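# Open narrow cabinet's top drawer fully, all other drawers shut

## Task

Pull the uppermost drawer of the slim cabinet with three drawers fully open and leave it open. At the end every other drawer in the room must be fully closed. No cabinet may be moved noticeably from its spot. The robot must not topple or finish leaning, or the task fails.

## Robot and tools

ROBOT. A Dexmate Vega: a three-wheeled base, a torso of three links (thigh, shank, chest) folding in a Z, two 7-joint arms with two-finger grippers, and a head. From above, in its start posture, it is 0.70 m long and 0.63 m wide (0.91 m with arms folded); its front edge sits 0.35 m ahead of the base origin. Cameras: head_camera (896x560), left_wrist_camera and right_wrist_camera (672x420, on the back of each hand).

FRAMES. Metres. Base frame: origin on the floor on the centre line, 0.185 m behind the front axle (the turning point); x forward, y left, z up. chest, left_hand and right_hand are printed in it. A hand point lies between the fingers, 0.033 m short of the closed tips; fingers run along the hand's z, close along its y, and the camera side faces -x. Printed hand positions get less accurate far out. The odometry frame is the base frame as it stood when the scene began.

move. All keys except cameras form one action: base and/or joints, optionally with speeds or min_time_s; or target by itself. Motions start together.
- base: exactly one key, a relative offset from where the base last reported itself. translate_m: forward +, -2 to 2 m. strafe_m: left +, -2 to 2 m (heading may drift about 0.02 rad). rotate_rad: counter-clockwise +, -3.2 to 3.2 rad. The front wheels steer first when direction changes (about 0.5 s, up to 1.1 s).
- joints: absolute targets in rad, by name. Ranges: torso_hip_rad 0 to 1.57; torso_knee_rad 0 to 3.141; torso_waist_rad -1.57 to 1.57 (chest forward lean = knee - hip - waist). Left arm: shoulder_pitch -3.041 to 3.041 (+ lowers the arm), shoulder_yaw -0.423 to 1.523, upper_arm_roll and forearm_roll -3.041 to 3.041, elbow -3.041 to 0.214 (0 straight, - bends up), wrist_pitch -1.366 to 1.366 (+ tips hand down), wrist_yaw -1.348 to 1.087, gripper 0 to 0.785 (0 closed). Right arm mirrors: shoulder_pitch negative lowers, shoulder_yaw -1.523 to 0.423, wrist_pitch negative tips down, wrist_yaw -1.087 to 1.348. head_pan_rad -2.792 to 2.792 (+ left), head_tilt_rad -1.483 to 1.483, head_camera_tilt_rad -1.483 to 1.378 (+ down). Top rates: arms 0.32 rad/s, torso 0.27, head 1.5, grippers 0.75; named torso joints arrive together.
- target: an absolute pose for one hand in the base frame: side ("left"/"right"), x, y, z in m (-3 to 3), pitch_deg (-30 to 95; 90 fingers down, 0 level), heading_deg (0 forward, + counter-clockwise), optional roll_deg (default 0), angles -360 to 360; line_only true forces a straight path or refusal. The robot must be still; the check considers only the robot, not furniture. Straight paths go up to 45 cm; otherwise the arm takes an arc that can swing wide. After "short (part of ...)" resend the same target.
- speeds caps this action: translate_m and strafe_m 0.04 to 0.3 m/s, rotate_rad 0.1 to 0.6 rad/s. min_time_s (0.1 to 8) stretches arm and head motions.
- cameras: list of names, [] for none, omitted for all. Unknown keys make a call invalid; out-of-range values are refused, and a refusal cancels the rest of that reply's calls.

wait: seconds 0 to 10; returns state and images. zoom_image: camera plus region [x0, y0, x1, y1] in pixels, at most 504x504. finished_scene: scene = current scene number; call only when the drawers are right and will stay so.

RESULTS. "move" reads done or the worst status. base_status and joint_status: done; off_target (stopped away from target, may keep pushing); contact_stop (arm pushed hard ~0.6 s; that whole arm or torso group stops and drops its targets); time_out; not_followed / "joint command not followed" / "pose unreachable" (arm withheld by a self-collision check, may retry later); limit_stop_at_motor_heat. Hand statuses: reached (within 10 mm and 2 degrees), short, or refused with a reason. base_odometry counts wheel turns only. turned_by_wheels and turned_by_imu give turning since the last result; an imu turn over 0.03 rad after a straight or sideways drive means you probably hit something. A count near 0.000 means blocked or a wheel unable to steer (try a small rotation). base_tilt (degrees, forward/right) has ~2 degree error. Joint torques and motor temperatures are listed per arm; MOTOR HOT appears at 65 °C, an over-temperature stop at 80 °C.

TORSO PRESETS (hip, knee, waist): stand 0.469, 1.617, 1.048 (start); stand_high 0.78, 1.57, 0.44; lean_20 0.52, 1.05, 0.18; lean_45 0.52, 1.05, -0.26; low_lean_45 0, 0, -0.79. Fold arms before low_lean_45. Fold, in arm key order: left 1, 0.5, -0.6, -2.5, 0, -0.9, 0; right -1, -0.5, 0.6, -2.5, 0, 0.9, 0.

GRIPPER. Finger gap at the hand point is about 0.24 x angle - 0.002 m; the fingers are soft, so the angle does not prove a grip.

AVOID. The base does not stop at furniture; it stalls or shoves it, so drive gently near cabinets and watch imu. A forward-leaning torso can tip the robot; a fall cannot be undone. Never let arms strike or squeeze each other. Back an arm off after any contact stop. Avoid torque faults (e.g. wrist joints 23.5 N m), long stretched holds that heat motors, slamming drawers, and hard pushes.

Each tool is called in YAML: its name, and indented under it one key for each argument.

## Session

move:
  joints: {"head_camera_tilt_rad":0.3}
  cameras: ["head_camera"]

move:
  joints: {"head_pan_rad":-1.4}
  cameras: ["head_camera"]

move:
  joints: {"head_pan_rad":1.4}
  cameras: ["head_camera"]

move:
  joints: {"head_pan_rad":2.75}
  cameras: ["head_camera"]

Scene clock: 0.87 s.
Joint torques (N m): left_arm=[4.97 -0.13 -1.4 -2.9 -0.06 -2.81 -0.13] | right_arm=[-3.86 -1.15 -0.03 -2.69 -0.07 2.43 -0.05]
Motor temperatures (°C): left_arm=[31 31 31 26 40 35 41] | right_arm=[29 27 32 31 36 36 33]
move: done
base_odometry: x=+0.000 y=+0.000 heading=+0.000
turned_by_wheels: +0.000
turned_by_imu: +0.000
base_tilt: forward=+0.0 right=+0.8
base_status: not commanded
joint_positions: torso_hip_rad=+0.469 torso_knee_rad=+1.617 torso_waist_rad=+1.048 left_shoulder_pitch_rad=+2.199 left_shoulder_yaw_rad=+0.008 left_upper_arm_roll_rad=-0.009 left_elbow_rad=-1.083 left_forearm_roll_rad=+0.016 left_wrist_pitch_rad=-0.484 left_wrist_yaw_rad=+0.004 left_gripper_rad=+0.005 right_shoulder_pitch_rad=-2.209 right_shoulder_yaw_rad=+0.017 right_upper_arm_roll_rad=-0.013 right_elbow_rad=-1.119 right_forearm_roll_rad=-0.015 right_wrist_pitch_rad=+0.484 right_wrist_yaw_rad=-0.019 right_gripper_rad=+0.005 head_pan_rad=+0.000 head_tilt_rad=+0.000 head_camera_tilt_rad=+0.300
joint_status: all done
chest: x=-0.0111 y=+0.0000 z=+1.4155 quat_wxyz=(+0.999, +0.000, +0.050, +0.000) (m; base frame)
left_hand: x=+0.1862 y=+0.2374 z=+0.5952 quat_wxyz=(+0.407, +0.009, +0.913, +0.007) pitch_deg=+41.9 heading_deg=+0.4 roll_deg=+1.6 back=up (m; base frame)
right_hand: x=+0.1977 y=-0.2171 z=+0.6067 quat_wxyz=(+0.419, +0.002, +0.908, +0.001) pitch_deg=+40.4 heading_deg=+0.0 roll_deg=+0.2 back=up (m; base frame)
pictures: head_camera

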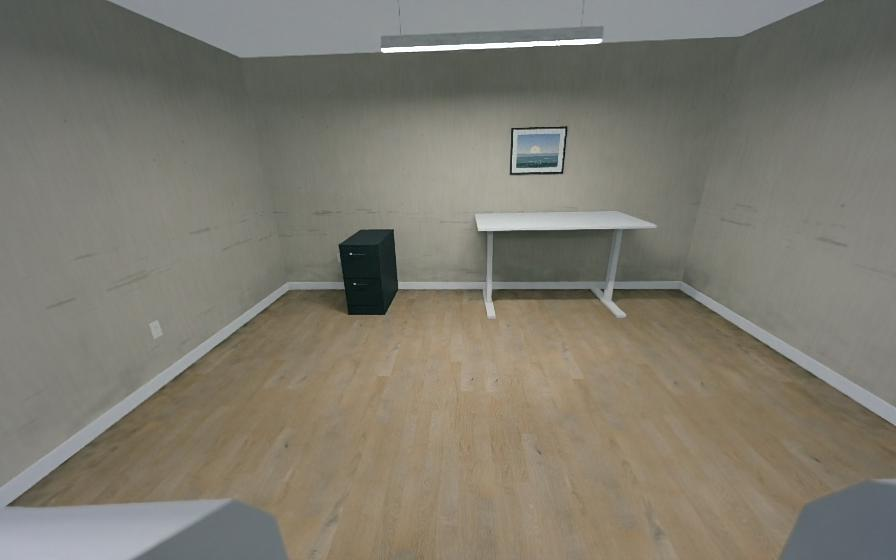

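Scene clock: 2.47 s.
Joint torques (N m): left_arm=[4.17 -0.57 -1.02 -2.31 -0.11 -1.9 -0.08] | right_arm=[-5.85 -1.49 -0.05 -2.48 0.02 2.55 -0.03]
Motor temperatures (°C): left_arm=[31 31 31 26 40 35 41] | right_arm=[29 27 32 31 36 36 33]
move: done
base_odometry: x=+0.000 y=+0.000 heading=+0.000
turned_by_wheels: +0.000
turned_by_imu: +0.000
base_tilt: forward=+0.1 right=+0.8
base_status: not commanded
joint_positions: torso_hip_rad=+0.469 torso_knee_rad=+1.617 torso_waist_rad=+1.048 left_shoulder_pitch_rad=+2.199 left_shoulder_yaw_rad=+0.008 left_upper_arm_roll_rad=-0.009 left_elbow_rad=-1.083 left_forearm_roll_rad=+0.016 left_wrist_pitch_rad=-0.484 left_wrist_yaw_rad=+0.004 left_gripper_rad=+0.005 right_shoulder_pitch_rad=-2.209 right_shoulder_yaw_rad=+0.017 right_upper_arm_roll_rad=-0.013 right_elbow_rad=-1.119 right_forearm_roll_rad=-0.015 right_wrist_pitch_rad=+0.484 right_wrist_yaw_rad=-0.019 right_gripper_rad=+0.005 head_pan_rad=-1.400 head_tilt_rad=+0.000 head_camera_tilt_rad=+0.300
joint_status: all done
chest: x=-0.0111 y=+0.0000 z=+1.4155 quat_wxyz=(+0.999, +0.000, +0.050, +0.000) (m; base frame)
left_hand: x=+0.1862 y=+0.2374 z=+0.5952 quat_wxyz=(+0.407, +0.009, +0.913, +0.007) pitch_deg=+41.9 heading_deg=+0.4 roll_deg=+1.6 back=up (m; base frame)
right_hand: x=+0.1977 y=-0.2171 z=+0.6067 quat_wxyz=(+0.419, +0.002, +0.908, +0.001) pitch_deg=+40.4 heading_deg=+0.0 roll_deg=+0.2 back=up (m; base frame)
pictures: head_camera

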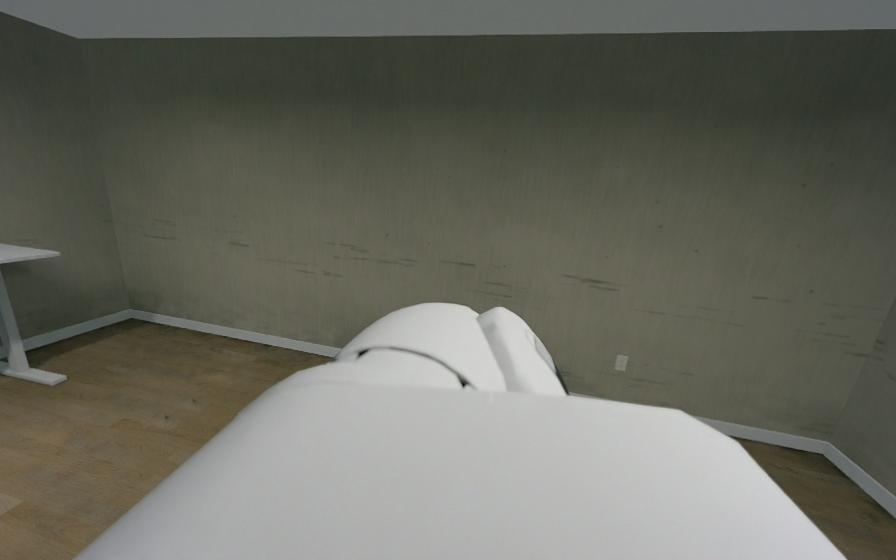

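Scene clock: 5.00 s.
Joint torques (N m): left_arm=[6.63 1.18 -1.41 -3.52 -0.16 -2.59 -0.12] | right_arm=[-5.14 -1.41 0.12 -2.3 0.03 2.12 -0.02]
Motor temperatures (°C): left_arm=[31 31 31 26 40 35 41] | right_arm=[29 27 32 31 36 36 33]
move: done
base_odometry: x=+0.000 y=+0.000 heading=+0.000
turned_by_wheels: +0.000
turned_by_imu: +0.000
base_tilt: forward=+0.1 right=+0.7
base_status: not commanded
joint_positions: torso_hip_rad=+0.469 torso_knee_rad=+1.617 torso_waist_rad=+1.048 left_shoulder_pitch_rad=+2.199 left_shoulder_yaw_rad=+0.008 left_upper_arm_roll_rad=-0.009 left_elbow_rad=-1.083 left_forearm_roll_rad=+0.016 left_wrist_pitch_rad=-0.484 left_wrist_yaw_rad=+0.004 left_gripper_rad=+0.005 right_shoulder_pitch_rad=-2.209 right_shoulder_yaw_rad=+0.017 right_upper_arm_roll_rad=-0.013 right_elbow_rad=-1.119 right_forearm_roll_rad=-0.015 right_wrist_pitch_rad=+0.484 right_wrist_yaw_rad=-0.019 right_gripper_rad=+0.005 head_pan_rad=+1.400 head_tilt_rad=+0.000 head_camera_tilt_rad=+0.300
joint_status: all done
chest: x=-0.0111 y=+0.0000 z=+1.4155 quat_wxyz=(+0.999, +0.000, +0.050, +0.000) (m; base frame)
left_hand: x=+0.1862 y=+0.2374 z=+0.5952 quat_wxyz=(+0.407, +0.009, +0.913, +0.007) pitch_deg=+41.9 heading_deg=+0.4 roll_deg=+1.6 back=up (m; base frame)
right_hand: x=+0.1977 y=-0.2171 z=+0.6067 quat_wxyz=(+0.419, +0.002, +0.908, +0.001) pitch_deg=+40.4 heading_deg=+0.0 roll_deg=+0.2 back=up (m; base frame)
pictures: head_camera

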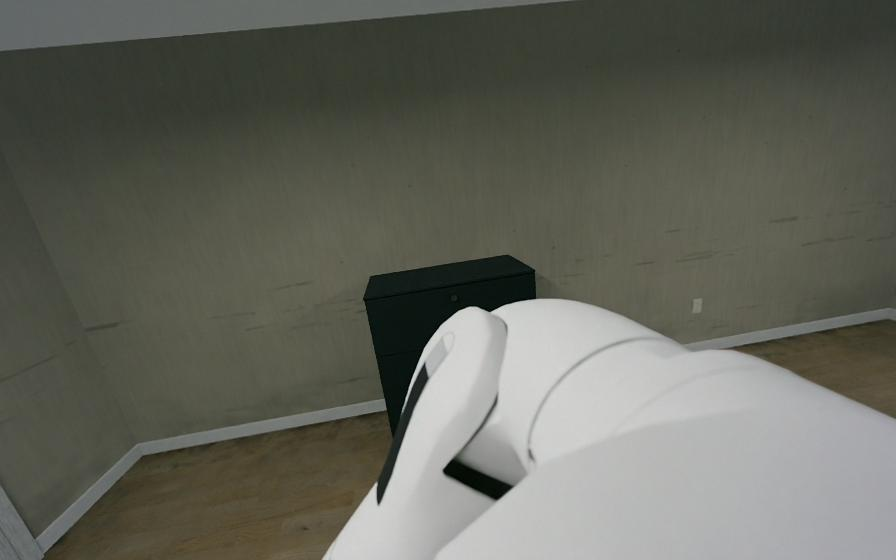

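Scene clock: 6.57 s.
Joint torques (N m): left_arm=[5.73 0.97 -0.28 -2.68 0.06 -1.77 -0.08] | right_arm=[-4.92 -1.14 0.17 -2.59 0.17 2.52 -0.03]
Motor temperatures (°C): left_arm=[31 31 31 26 40 35 41] | right_arm=[29 27 32 31 36 36 33]
move: done
base_odometry: x=+0.000 y=+0.000 heading=+0.000
turned_by_wheels: +0.000
turned_by_imu: +0.000
base_tilt: forward=+0.0 right=+0.8
base_status: not commanded
joint_positions: torso_hip_rad=+0.469 torso_knee_rad=+1.617 torso_waist_rad=+1.048 left_shoulder_pitch_rad=+2.199 left_shoulder_yaw_rad=+0.008 left_upper_arm_roll_rad=-0.009 left_elbow_rad=-1.083 left_forearm_roll_rad=+0.016 left_wrist_pitch_rad=-0.484 left_wrist_yaw_rad=+0.004 left_gripper_rad=+0.005 right_shoulder_pitch_rad=-2.209 right_shoulder_yaw_rad=+0.017 right_upper_arm_roll_rad=-0.013 right_elbow_rad=-1.119 right_forearm_roll_rad=-0.015 right_wrist_pitch_rad=+0.484 right_wrist_yaw_rad=-0.019 right_gripper_rad=+0.005 head_pan_rad=+2.750 head_tilt_rad=+0.000 head_camera_tilt_rad=+0.300
joint_status: all done
chest: x=-0.0111 y=+0.0000 z=+1.4155 quat_wxyz=(+0.999, +0.000, +0.050, +0.000) (m; base frame)
left_hand: x=+0.1862 y=+0.2374 z=+0.5952 quat_wxyz=(+0.407, +0.009, +0.913, +0.007) pitch_deg=+41.9 heading_deg=+0.4 roll_deg=+1.6 back=up (m; base frame)
right_hand: x=+0.1977 y=-0.2171 z=+0.6067 quat_wxyz=(+0.419, +0.002, +0.908, +0.001) pitch_deg=+40.4 heading_deg=+0.0 roll_deg=+0.2 back=up (m; base frame)
pictures: head_camera

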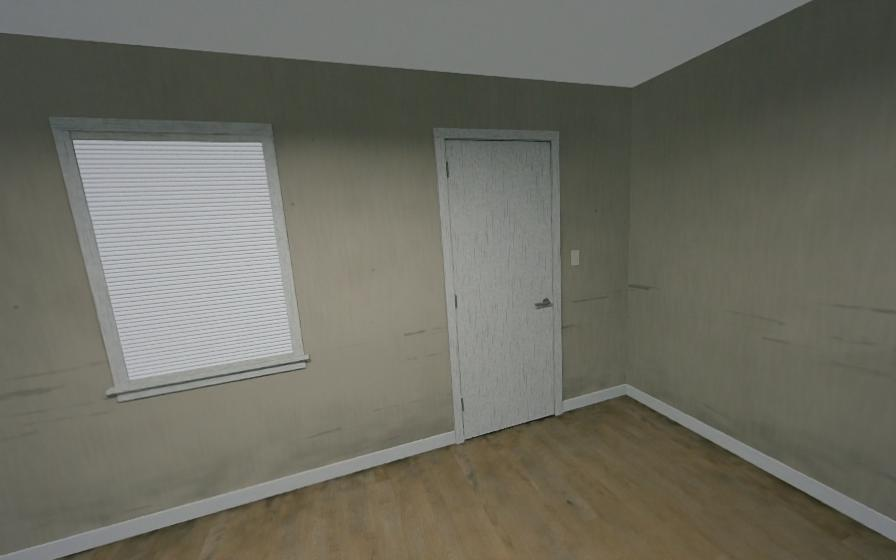

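move:
  base: {"rotate_rad":-1.5}
  joints: {"head_pan_rad":0,"head_camera_tilt_rad":0.6}
  cameras: ["head_camera","right_wrist_camera"]

Scene clock: 10.87 s.
Joint torques (N m): left_arm=[4.76 1.11 -0.91 -2.37 0.15 -1.99 -0.02] | right_arm=[-4.97 -0.11 0.17 -1.92 -0.04 2.14 0.12]
Motor temperatures (°C): left_arm=[31 31 31 26 40 35 41] | right_arm=[29 27 32 31 36 36 33]
move: done
base_odometry: x=+0.002 y=+0.001 heading=-1.504
turned_by_wheels: -1.504
turned_by_imu: -1.496
base_tilt: forward=+0.0 right=+0.7
base_status: done
joint_positions: torso_hip_rad=+0.469 torso_knee_rad=+1.617 torso_waist_rad=+1.048 left_shoulder_pitch_rad=+2.199 left_shoulder_yaw_rad=+0.008 left_upper_arm_roll_rad=-0.009 left_elbow_rad=-1.083 left_forearm_roll_rad=+0.016 left_wrist_pitch_rad=-0.484 left_wrist_yaw_rad=+0.004 left_gripper_rad=+0.005 right_shoulder_pitch_rad=-2.209 right_shoulder_yaw_rad=+0.017 right_upper_arm_roll_rad=-0.013 right_elbow_rad=-1.119 right_forearm_roll_rad=-0.015 right_wrist_pitch_rad=+0.484 right_wrist_yaw_rad=-0.019 right_gripper_rad=+0.005 head_pan_rad=+0.000 head_tilt_rad=+0.000 head_camera_tilt_rad=+0.600
joint_status: all done
chest: x=-0.0111 y=+0.0000 z=+1.4155 quat_wxyz=(+0.999, +0.000, +0.050, +0.000) (m; base frame)
left_hand: x=+0.1862 y=+0.2374 z=+0.5952 quat_wxyz=(+0.407, +0.009, +0.913, +0.007) pitch_deg=+41.9 heading_deg=+0.4 roll_deg=+1.6 back=up (m; base frame)
right_hand: x=+0.1977 y=-0.2171 z=+0.6067 quat_wxyz=(+0.419, +0.002, +0.908, +0.001) pitch_deg=+40.4 heading_deg=+0.0 roll_deg=+0.2 back=up (m; base frame)
pictures: head_camera, right_wrist_camera

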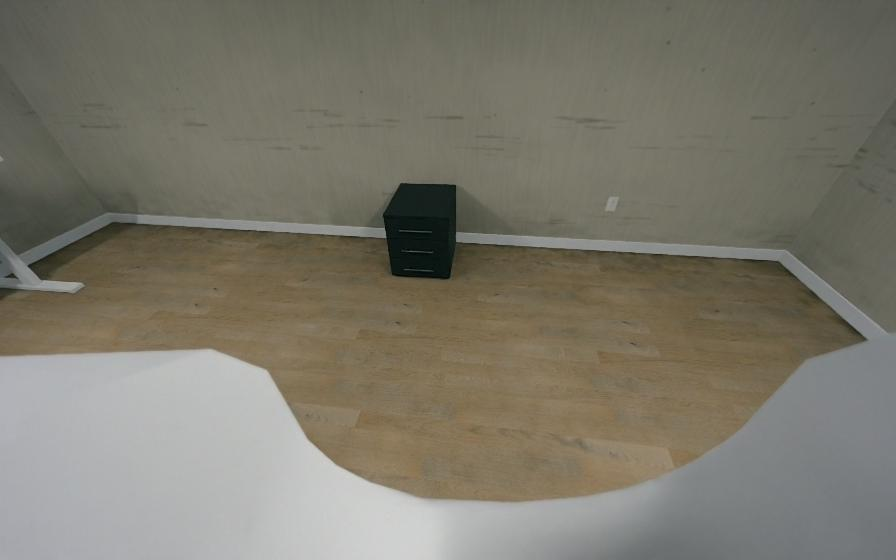

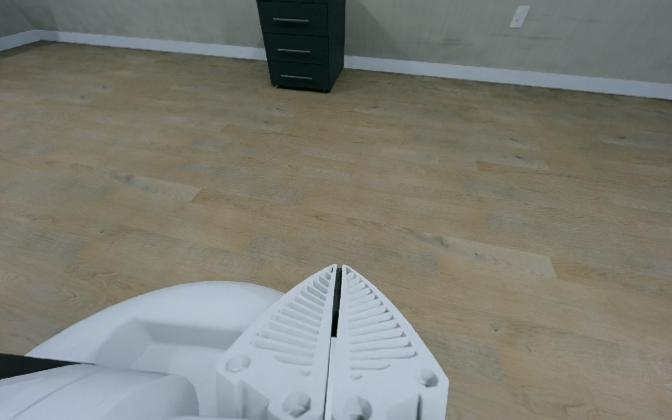

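move:
  base: {"rotate_rad":-0.05}
  joints: {"left_shoulder_pitch_rad":1.03,"left_shoulder_yaw_rad":0.12,"left_upper_arm_roll_rad":0.39,"left_elbow_rad":-0.831,"left_forearm_roll_rad":1.214,"left_wrist_pitch_rad":0.2,"left_wrist_yaw_rad":0.42,"left_gripper_rad":0.35}
  cameras: []

move:
  base: {"translate_m":1.1}
  joints: {"torso_hip_rad":0.2,"torso_knee_rad":0.8,"torso_waist_rad":0.0,"head_camera_tilt_rad":0.35}
  cameras: ["head_camera"]

move:
  base: {"strafe_m":0.1}
  cameras: ["head_camera","left_wrist_camera"]

Scene clock: 16.73 s.
Joint torques (N m): left_arm=[-29.4 2.5 -0.26 -6.91 0.76 -0.13 1.71] | right_arm=[-4.38 -1.6 0.23 -2.46 -0.04 2.32 0.12]
Motor temperatures (°C): left_arm=[31 31 31 26 40 35 41] | right_arm=[29 27 32 31 36 36 33]
move: done
base_odometry: x=+0.002 y=+0.001 heading=-1.554
turned_by_wheels: -0.050
turned_by_imu: -0.049
base_tilt: forward=+0.0 right=+0.7
base_status: done
joint_positions: torso_hip_rad=+0.469 torso_knee_rad=+1.617 torso_waist_rad=+1.048 left_shoulder_pitch_rad=+1.034 left_shoulder_yaw_rad=+0.119 left_upper_arm_roll_rad=+0.388 left_elbow_rad=-0.832 left_forearm_roll_rad=+1.210 left_wrist_pitch_rad=+0.198 left_wrist_yaw_rad=+0.418 left_gripper_rad=+0.350 right_shoulder_pitch_rad=-2.209 right_shoulder_yaw_rad=+0.017 right_upper_arm_roll_rad=-0.013 right_elbow_rad=-1.119 right_forearm_roll_rad=-0.015 right_wrist_pitch_rad=+0.484 right_wrist_yaw_rad=-0.019 right_gripper_rad=+0.005 head_pan_rad=+0.000 head_tilt_rad=+0.000 head_camera_tilt_rad=+0.600
joint_status: all done
chest: x=-0.0111 y=+0.0000 z=+1.4155 quat_wxyz=(+0.999, +0.000, +0.050, +0.000) (m; base frame)
left_hand: x=+0.8190 y=+0.2004 z=+1.0182 quat_wxyz=(+0.515, +0.484, +0.487, +0.513) pitch_deg=-3.2 heading_deg=+0.0 roll_deg=+89.7 (m; base frame)
right_hand: x=+0.1977 y=-0.2171 z=+0.6067 quat_wxyz=(+0.419, +0.002, +0.908, +0.001) pitch_deg=+40.4 heading_deg=+0.0 roll_deg=+0.2 back=up (m; base frame)
pictures: none
No camera images: "cameras" was empty.

Scene clock: 22.13 s.
Joint torques (N m): left_arm=[-16.3 2.13 1.11 -4.84 0.54 0.04 1.38] | right_arm=[-17.46 -1.29 0.14 0.89 0.12 1.65 -0.06]
Motor temperatures (°C): left_arm=[31 31 31 26 40 35 41] | right_arm=[30 27 32 31 36 36 33]
move: done
base_odometry: x=+0.021 y=-1.099 heading=-1.555
turned_by_wheels: -0.001
turned_by_imu: -0.003
base_tilt: forward=+0.0 right=+0.8
base_status: done
joint_positions: torso_hip_rad=+0.200 torso_knee_rad=+0.800 torso_waist_rad=+0.000 left_shoulder_pitch_rad=+1.030 left_shoulder_yaw_rad=+0.120 left_upper_arm_roll_rad=+0.390 left_elbow_rad=-0.831 left_forearm_roll_rad=+1.214 left_wrist_pitch_rad=+0.200 left_wrist_yaw_rad=+0.420 left_gripper_rad=+0.350 right_shoulder_pitch_rad=-2.209 right_shoulder_yaw_rad=+0.017 right_upper_arm_roll_rad=-0.013 right_elbow_rad=-1.119 right_forearm_roll_rad=-0.015 right_wrist_pitch_rad=+0.484 right_wrist_yaw_rad=-0.019 right_gripper_rad=+0.005 head_pan_rad=+0.000 head_tilt_rad=+0.000 head_camera_tilt_rad=+0.350
joint_status: all done
chest: x=+0.0586 y=+0.0000 z=+1.1734 quat_wxyz=(+0.955, +0.000, +0.296, +0.000) (m; base frame)
left_hand: x=+0.5992 y=+0.2005 z=+0.4289 quat_wxyz=(+0.379, +0.597, +0.597, +0.379) pitch_deg=+25.2 heading_deg=+0.0 roll_deg=-90.0 (m; base frame)
right_hand: x=-0.1459 y=-0.2171 z=+0.3635 quat_wxyz=(+0.182, +0.002, +0.983, +0.001) pitch_deg=+69.1 heading_deg=+0.1 roll_deg=+0.3 back=up (m; base frame)
pictures: head_camera

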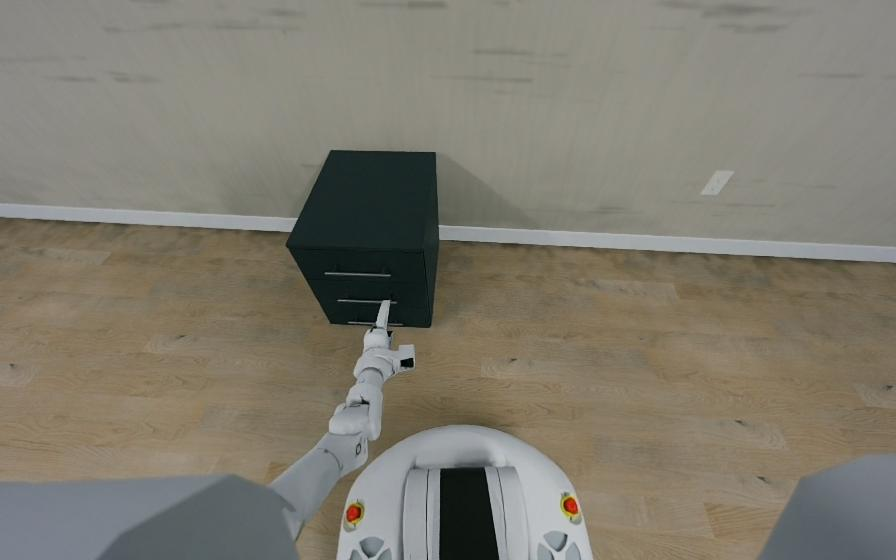

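Scene clock: 24.73 s.
Joint torques (N m): left_arm=[-14.36 0.9 0.23 -4.43 0.43 -0.02 1.19] | right_arm=[-17.63 0.5 0.27 0.59 0.04 1.05 -0.01]
Motor temperatures (°C): left_arm=[31 31 31 26 40 35 41] | right_arm=[30 27 32 31 36 36 33]
move: done
base_odometry: x=+0.120 y=-1.097 heading=-1.554
turned_by_wheels: +0.001
turned_by_imu: -0.004
base_tilt: forward=+0.0 right=+0.7
base_status: done
joint_positions: torso_hip_rad=+0.200 torso_knee_rad=+0.800 torso_waist_rad=+0.000 left_shoulder_pitch_rad=+1.030 left_shoulder_yaw_rad=+0.120 left_upper_arm_roll_rad=+0.390 left_elbow_rad=-0.831 left_forearm_roll_rad=+1.214 left_wrist_pitch_rad=+0.200 left_wrist_yaw_rad=+0.420 left_gripper_rad=+0.350 right_shoulder_pitch_rad=-2.209 right_shoulder_yaw_rad=+0.017 right_upper_arm_roll_rad=-0.013 right_elbow_rad=-1.119 right_forearm_roll_rad=-0.015 right_wrist_pitch_rad=+0.484 right_wrist_yaw_rad=-0.019 right_gripper_rad=+0.005 head_pan_rad=+0.000 head_tilt_rad=+0.000 head_camera_tilt_rad=+0.350
joint_status: not commanded
chest: x=+0.0586 y=+0.0000 z=+1.1734 quat_wxyz=(+0.955, +0.000, +0.296, +0.000) (m; base frame)
left_hand: x=+0.5992 y=+0.2005 z=+0.4290 quat_wxyz=(+0.379, +0.597, +0.597, +0.379) pitch_deg=+25.2 heading_deg=+0.0 roll_deg=-89.9 (m; base frame)
right_hand: x=-0.1459 y=-0.2171 z=+0.3635 quat_wxyz=(+0.182, +0.002, +0.983, +0.001) pitch_deg=+69.1 heading_deg=+0.1 roll_deg=+0.3 back=up (m; base frame)
pictures: head_camera, left_wrist_camera

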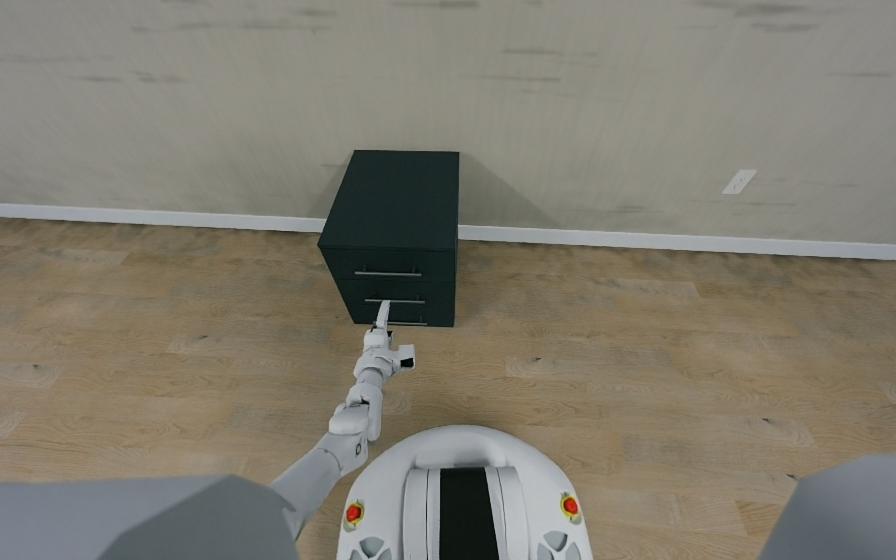

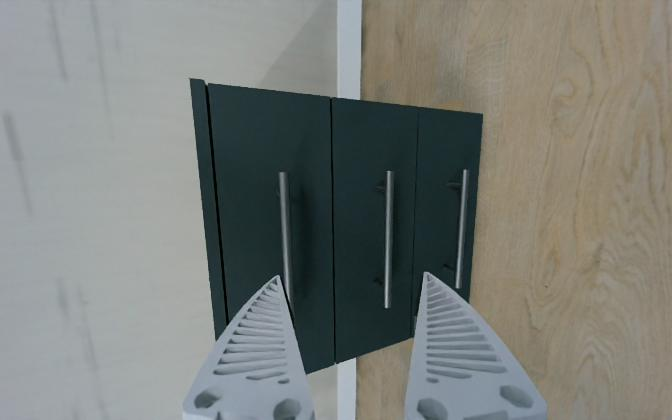

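move:
  base: {"translate_m":0.155}
  speeds: {"translate_m":0.12}
  cameras: ["head_camera","left_wrist_camera"]

Scene clock: 27.73 s.
Joint torques (N m): left_arm=[-13.65 0.55 0.06 -5.13 0.73 0.22 1.27] | right_arm=[-17.44 -0.1 0.41 1.38 0.09 1.48 -0.14]
Motor temperatures (°C): left_arm=[31 31 31 26 40 35 41] | right_arm=[30 27 32 31 36 36 33]
move: done
base_odometry: x=+0.124 y=-1.252 heading=-1.554
turned_by_wheels: +0.000
turned_by_imu: +0.002
base_tilt: forward=+0.1 right=+0.7
base_status: done
joint_positions: torso_hip_rad=+0.200 torso_knee_rad=+0.800 torso_waist_rad=+0.000 left_shoulder_pitch_rad=+1.030 left_shoulder_yaw_rad=+0.120 left_upper_arm_roll_rad=+0.390 left_elbow_rad=-0.831 left_forearm_roll_rad=+1.214 left_wrist_pitch_rad=+0.200 left_wrist_yaw_rad=+0.420 left_gripper_rad=+0.350 right_shoulder_pitch_rad=-2.209 right_shoulder_yaw_rad=+0.017 right_upper_arm_roll_rad=-0.013 right_elbow_rad=-1.119 right_forearm_roll_rad=-0.015 right_wrist_pitch_rad=+0.484 right_wrist_yaw_rad=-0.019 right_gripper_rad=+0.005 head_pan_rad=+0.000 head_tilt_rad=+0.000 head_camera_tilt_rad=+0.350
joint_status: not commanded
chest: x=+0.0586 y=+0.0000 z=+1.1734 quat_wxyz=(+0.955, +0.000, +0.296, +0.000) (m; base frame)
left_hand: x=+0.5992 y=+0.2005 z=+0.4289 quat_wxyz=(+0.379, +0.597, +0.597, +0.379) pitch_deg=+25.2 heading_deg=+0.0 roll_deg=-89.9 (m; base frame)
right_hand: x=-0.1459 y=-0.2171 z=+0.3635 quat_wxyz=(+0.182, +0.002, +0.983, +0.001) pitch_deg=+69.1 heading_deg=+0.1 roll_deg=+0.3 back=up (m; base frame)
pictures: head_camera, left_wrist_camera

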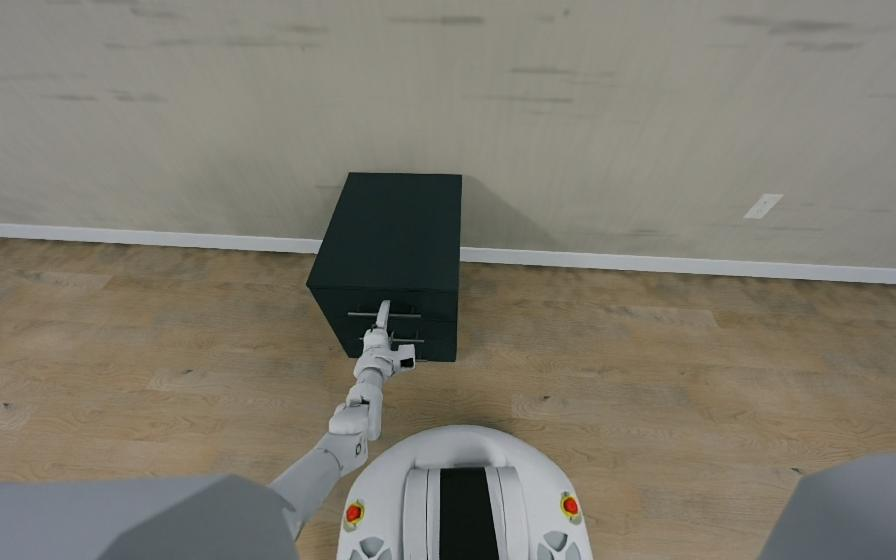

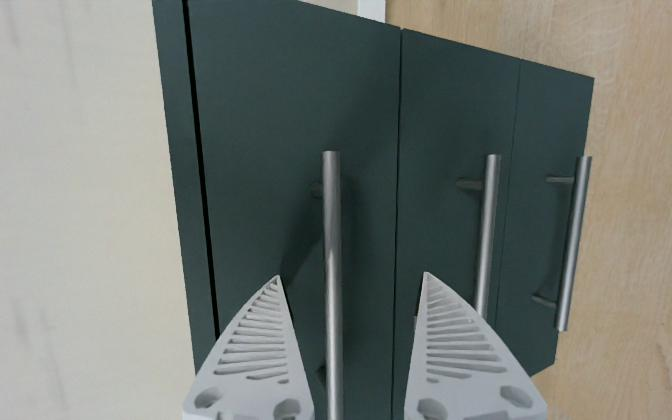

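move:
  base: {"translate_m":0.018}
  speeds: {"translate_m":0.05}
  cameras: []

move:
  joints: {"left_gripper_rad":0.0}
  cameras: ["left_wrist_camera"]

move:
  base: {"translate_m":-0.31}
  speeds: {"translate_m":0.09}
  cameras: ["head_camera","left_wrist_camera"]

move:
  base: {"translate_m":-0.08}
  speeds: {"translate_m":0.06}
  cameras: ["head_camera","left_wrist_camera"]

Scene clock: 29.10 s.
Joint torques (N m): left_arm=[-18.42 0.68 0.52 -6.19 0.58 -0.81 1.18] | right_arm=[-16.6 -1.25 0.09 1.31 0.01 1.32 0.11]
Motor temperatures (°C): left_arm=[31 31 31 26 40 35 41] | right_arm=[30 27 32 31 36 36 33]
move: done
base_odometry: x=+0.124 y=-1.270 heading=-1.554
turned_by_wheels: +0.000
turned_by_imu: +0.000
base_tilt: forward=+0.0 right=+0.7
base_status: done
joint_positions: torso_hip_rad=+0.200 torso_knee_rad=+0.800 torso_waist_rad=+0.000 left_shoulder_pitch_rad=+1.030 left_shoulder_yaw_rad=+0.120 left_upper_arm_roll_rad=+0.390 left_elbow_rad=-0.831 left_forearm_roll_rad=+1.214 left_wrist_pitch_rad=+0.200 left_wrist_yaw_rad=+0.420 left_gripper_rad=+0.350 right_shoulder_pitch_rad=-2.209 right_shoulder_yaw_rad=+0.017 right_upper_arm_roll_rad=-0.013 right_elbow_rad=-1.119 right_forearm_roll_rad=-0.015 right_wrist_pitch_rad=+0.484 right_wrist_yaw_rad=-0.019 right_gripper_rad=+0.005 head_pan_rad=+0.000 head_tilt_rad=+0.000 head_camera_tilt_rad=+0.350
joint_status: not commanded
chest: x=+0.0586 y=+0.0000 z=+1.1734 quat_wxyz=(+0.955, +0.000, +0.296, +0.000) (m; base frame)
left_hand: x=+0.5991 y=+0.2006 z=+0.4288 quat_wxyz=(+0.379, +0.597, +0.597, +0.379) pitch_deg=+25.2 heading_deg=+0.0 roll_deg=-89.9 (m; base frame)
right_hand: x=-0.1459 y=-0.2171 z=+0.3635 quat_wxyz=(+0.182, +0.002, +0.983, +0.001) pitch_deg=+69.1 heading_deg=+0.1 roll_deg=+0.3 back=up (m; base frame)
pictures: none
No camera images: "cameras" was empty.

Scene clock: 30.00 s.
Joint torques (N m): left_arm=[-7.92 1.1 0.07 -2.03 0.19 -0.54 -0.6] | right_arm=[-16.21 -1.79 0.14 1.99 0.06 1.4 0.08]
Motor temperatures (°C): left_arm=[31 31 31 26 40 35 41] | right_arm=[30 27 32 31 36 36 33]
move: done
base_odometry: x=+0.124 y=-1.270 heading=-1.555
turned_by_wheels: +0.000
turned_by_imu: +0.000
base_tilt: forward=+0.0 right=+0.8
base_status: not commanded
joint_positions: torso_hip_rad=+0.200 torso_knee_rad=+0.800 torso_waist_rad=+0.000 left_shoulder_pitch_rad=+1.030 left_shoulder_yaw_rad=+0.120 left_upper_arm_roll_rad=+0.390 left_elbow_rad=-0.831 left_forearm_roll_rad=+1.214 left_wrist_pitch_rad=+0.200 left_wrist_yaw_rad=+0.420 left_gripper_rad=+0.000 right_shoulder_pitch_rad=-2.209 right_shoulder_yaw_rad=+0.017 right_upper_arm_roll_rad=-0.013 right_elbow_rad=-1.119 right_forearm_roll_rad=-0.015 right_wrist_pitch_rad=+0.484 right_wrist_yaw_rad=-0.019 right_gripper_rad=+0.005 head_pan_rad=+0.000 head_tilt_rad=+0.000 head_camera_tilt_rad=+0.350
joint_status: all done
chest: x=+0.0585 y=+0.0000 z=+1.1734 quat_wxyz=(+0.955, +0.000, +0.296, +0.000) (m; base frame)
left_hand: x=+0.5996 y=+0.2005 z=+0.4295 quat_wxyz=(+0.379, +0.597, +0.597, +0.380) pitch_deg=+25.1 heading_deg=+0.0 roll_deg=-89.9 (m; base frame)
right_hand: x=-0.1459 y=-0.2171 z=+0.3635 quat_wxyz=(+0.182, +0.002, +0.983, +0.001) pitch_deg=+69.1 heading_deg=+0.1 roll_deg=+0.3 back=up (m; base frame)
pictures: left_wrist_camera

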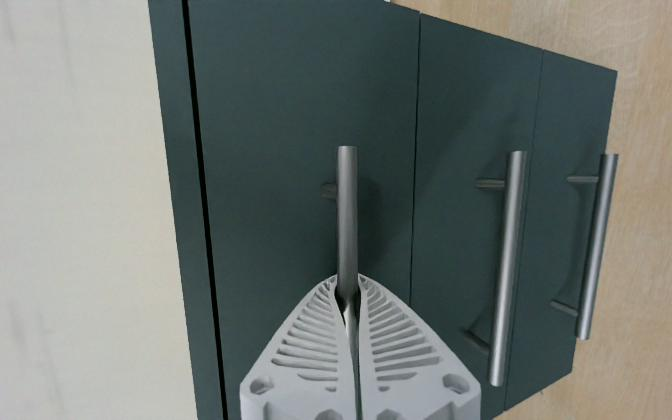

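Scene clock: 34.40 s.
Joint torques (N m): left_arm=[-4.35 -7.15 5.32 -4.67 2.08 -3.95 -0.18] | right_arm=[-17.21 -1.88 0.06 0.49 0.2 1.84 -0.11]
Motor temperatures (°C): left_arm=[31 31 31 26 40 35 41] | right_arm=[30 27 32 31 36 36 33]
move: done
base_odometry: x=+0.118 y=-0.960 heading=-1.555
turned_by_wheels: +0.000
turned_by_imu: +0.000
base_tilt: forward=+0.0 right=+0.7
base_status: done
joint_positions: torso_hip_rad=+0.200 torso_knee_rad=+0.800 torso_waist_rad=+0.000 left_shoulder_pitch_rad=+1.030 left_shoulder_yaw_rad=+0.120 left_upper_arm_roll_rad=+0.389 left_elbow_rad=-0.831 left_forearm_roll_rad=+1.214 left_wrist_pitch_rad=+0.201 left_wrist_yaw_rad=+0.420 left_gripper_rad=+0.000 right_shoulder_pitch_rad=-2.209 right_shoulder_yaw_rad=+0.017 right_upper_arm_roll_rad=-0.013 right_elbow_rad=-1.119 right_forearm_roll_rad=-0.015 right_wrist_pitch_rad=+0.484 right_wrist_yaw_rad=-0.019 right_gripper_rad=+0.005 head_pan_rad=+0.000 head_tilt_rad=+0.000 head_camera_tilt_rad=+0.350
joint_status: not commanded
chest: x=+0.0585 y=+0.0000 z=+1.1734 quat_wxyz=(+0.955, +0.000, +0.295, +0.000) (m; base frame)
left_hand: x=+0.5996 y=+0.2015 z=+0.4295 quat_wxyz=(+0.379, +0.597, +0.597, +0.380) pitch_deg=+25.1 heading_deg=+0.1 roll_deg=-89.9 (m; base frame)
right_hand: x=-0.1459 y=-0.2171 z=+0.3635 quat_wxyz=(+0.182, +0.002, +0.983, +0.001) pitch_deg=+69.1 heading_deg=+0.1 roll_deg=+0.3 back=up (m; base frame)
pictures: head_camera, left_wrist_camera

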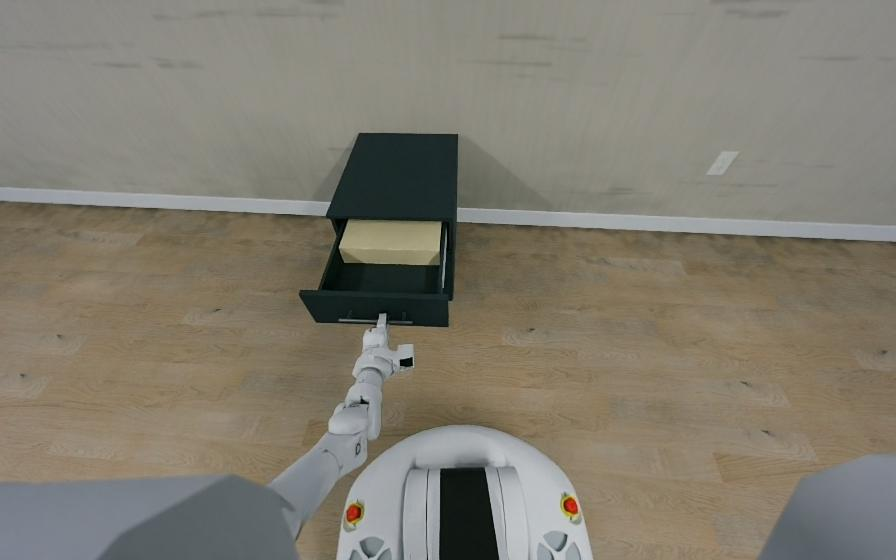

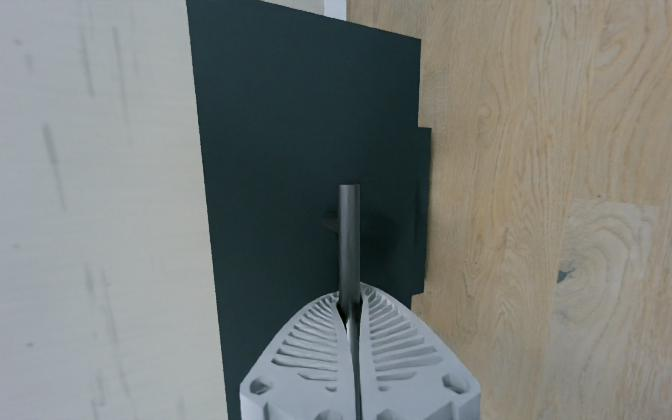

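Scene clock: 36.33 s.
Joint torques (N m): left_arm=[5.51 -6.79 5.3 2.46 -0.02 -2.82 -2.27] | right_arm=[-17.09 -0.14 0.04 1.7 -0.01 1.72 0.09]
Motor temperatures (°C): left_arm=[31 31 31 26 40 35 41] | right_arm=[30 27 32 31 36 36 33]
move: done
base_odometry: x=+0.117 y=-0.880 heading=-1.556
turned_by_wheels: -0.001
turned_by_imu: -0.001
base_tilt: forward=+0.0 right=+0.8
base_status: done
joint_positions: torso_hip_rad=+0.200 torso_knee_rad=+0.800 torso_waist_rad=+0.000 left_shoulder_pitch_rad=+1.030 left_shoulder_yaw_rad=+0.120 left_upper_arm_roll_rad=+0.389 left_elbow_rad=-0.832 left_forearm_roll_rad=+1.214 left_wrist_pitch_rad=+0.201 left_wrist_yaw_rad=+0.421 left_gripper_rad=+0.000 right_shoulder_pitch_rad=-2.209 right_shoulder_yaw_rad=+0.017 right_upper_arm_roll_rad=-0.013 right_elbow_rad=-1.119 right_forearm_roll_rad=-0.015 right_wrist_pitch_rad=+0.484 right_wrist_yaw_rad=-0.019 right_gripper_rad=+0.005 head_pan_rad=+0.000 head_tilt_rad=+0.000 head_camera_tilt_rad=+0.350
joint_status: not commanded
chest: x=+0.0584 y=+0.0000 z=+1.1734 quat_wxyz=(+0.955, +0.000, +0.295, +0.000) (m; base frame)
left_hand: x=+0.6003 y=+0.2010 z=+0.4303 quat_wxyz=(+0.379, +0.596, +0.596, +0.380) pitch_deg=+25.0 heading_deg=+0.1 roll_deg=-89.9 (m; base frame)
right_hand: x=-0.1458 y=-0.2171 z=+0.3635 quat_wxyz=(+0.182, +0.002, +0.983, +0.001) pitch_deg=+69.0 heading_deg=+0.1 roll_deg=+0.3 back=up (m; base frame)
pictures: head_camera, left_wrist_camera

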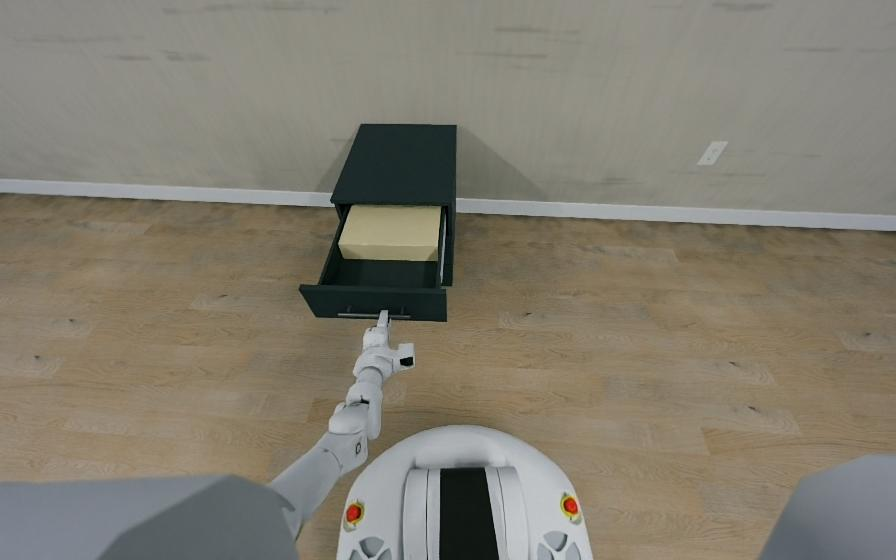

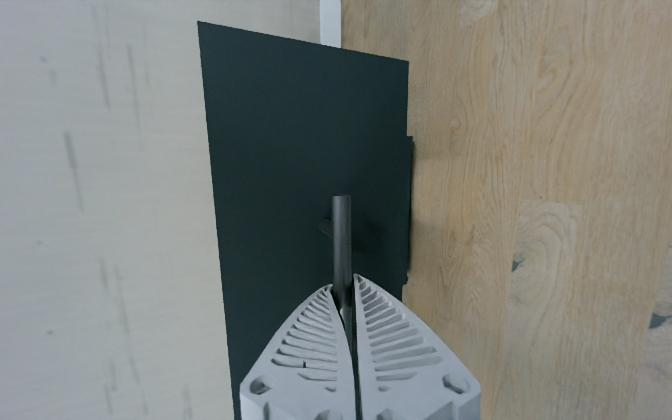

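move:
  joints: {"left_gripper_rad":0.3}
  cameras: []

move:
  base: {"translate_m":-0.1}
  cameras: ["head_camera"]

finished_scene:
  scene: 3

Scene clock: 37.37 s.
Joint torques (N m): left_arm=[-6.27 -4.91 0.41 -4.75 0.44 0.18 0.69] | right_arm=[-16.35 -0.11 0.28 0.49 0 0.61 0.08]
Motor temperatures (°C): left_arm=[31 31 31 26 40 35 41] | right_arm=[30 27 32 31 36 36 33]
move: done
base_odometry: x=+0.117 y=-0.880 heading=-1.556
turned_by_wheels: +0.000
turned_by_imu: +0.000
base_tilt: forward=+0.0 right=+0.8
base_status: not commanded
joint_positions: torso_hip_rad=+0.200 torso_knee_rad=+0.800 torso_waist_rad=+0.000 left_shoulder_pitch_rad=+1.030 left_shoulder_yaw_rad=+0.120 left_upper_arm_roll_rad=+0.390 left_elbow_rad=-0.831 left_forearm_roll_rad=+1.214 left_wrist_pitch_rad=+0.200 left_wrist_yaw_rad=+0.420 left_gripper_rad=+0.300 right_shoulder_pitch_rad=-2.209 right_shoulder_yaw_rad=+0.017 right_upper_arm_roll_rad=-0.013 right_elbow_rad=-1.119 right_forearm_roll_rad=-0.015 right_wrist_pitch_rad=+0.484 right_wrist_yaw_rad=-0.019 right_gripper_rad=+0.005 head_pan_rad=+0.000 head_tilt_rad=+0.000 head_camera_tilt_rad=+0.350
joint_status: all done
chest: x=+0.0585 y=+0.0000 z=+1.1734 quat_wxyz=(+0.955, +0.000, +0.295, +0.000) (m; base frame)
left_hand: x=+0.5995 y=+0.2007 z=+0.4293 quat_wxyz=(+0.379, +0.597, +0.597, +0.380) pitch_deg=+25.1 heading_deg=+0.0 roll_deg=-89.9 (m; base frame)
right_hand: x=-0.1459 y=-0.2171 z=+0.3635 quat_wxyz=(+0.182, +0.002, +0.983, +0.001) pitch_deg=+69.1 heading_deg=+0.1 roll_deg=+0.3 back=up (m; base frame)
pictures: none
No camera images: "cameras" was empty.

Scene clock: 39.10 s.
Joint torques (N m): left_arm=[-8 -2.87 0.93 -4.96 0.2 -0.2 0.92] | right_arm=[-17.12 -1.46 0.35 0.7 0.04 1.55 -0.16]
Motor temperatures (°C): left_arm=[31 31 31 26 40 35 41] | right_arm=[30 27 32 31 36 36 33]
move: done
base_odometry: x=+0.115 y=-0.780 heading=-1.556
turned_by_wheels: -0.001
turned_by_imu: +0.000
base_tilt: forward=+0.0 right=+0.8
base_status: done
joint_positions: torso_hip_rad=+0.200 torso_knee_rad=+0.800 torso_waist_rad=+0.000 left_shoulder_pitch_rad=+1.030 left_shoulder_yaw_rad=+0.120 left_upper_arm_roll_rad=+0.390 left_elbow_rad=-0.831 left_forearm_roll_rad=+1.214 left_wrist_pitch_rad=+0.200 left_wrist_yaw_rad=+0.420 left_gripper_rad=+0.300 right_shoulder_pitch_rad=-2.209 right_shoulder_yaw_rad=+0.017 right_upper_arm_roll_rad=-0.013 right_elbow_rad=-1.119 right_forearm_roll_rad=-0.015 right_wrist_pitch_rad=+0.484 right_wrist_yaw_rad=-0.019 right_gripper_rad=+0.005 head_pan_rad=+0.000 head_tilt_rad=+0.000 head_camera_tilt_rad=+0.350
joint_status: not commanded
chest: x=+0.0585 y=+0.0000 z=+1.1734 quat_wxyz=(+0.955, +0.000, +0.296, +0.000) (m; base frame)
left_hand: x=+0.5994 y=+0.2006 z=+0.4292 quat_wxyz=(+0.379, +0.597, +0.597, +0.380) pitch_deg=+25.1 heading_deg=+0.0 roll_deg=-89.9 (m; base frame)
right_hand: x=-0.1459 y=-0.2171 z=+0.3635 quat_wxyz=(+0.182, +0.002, +0.983, +0.001) pitch_deg=+69.1 heading_deg=+0.1 roll_deg=+0.3 back=up (m; base frame)
pictures: head_camera

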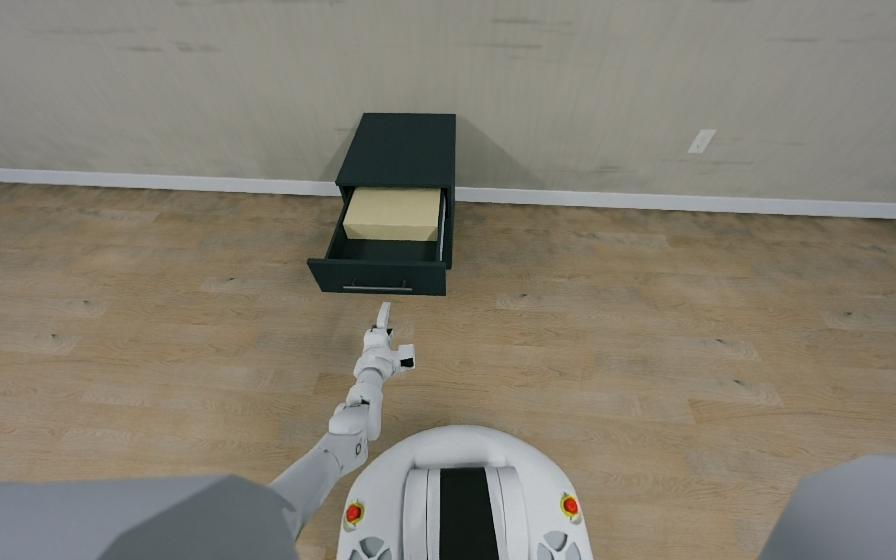

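The scene is finished: the task was done.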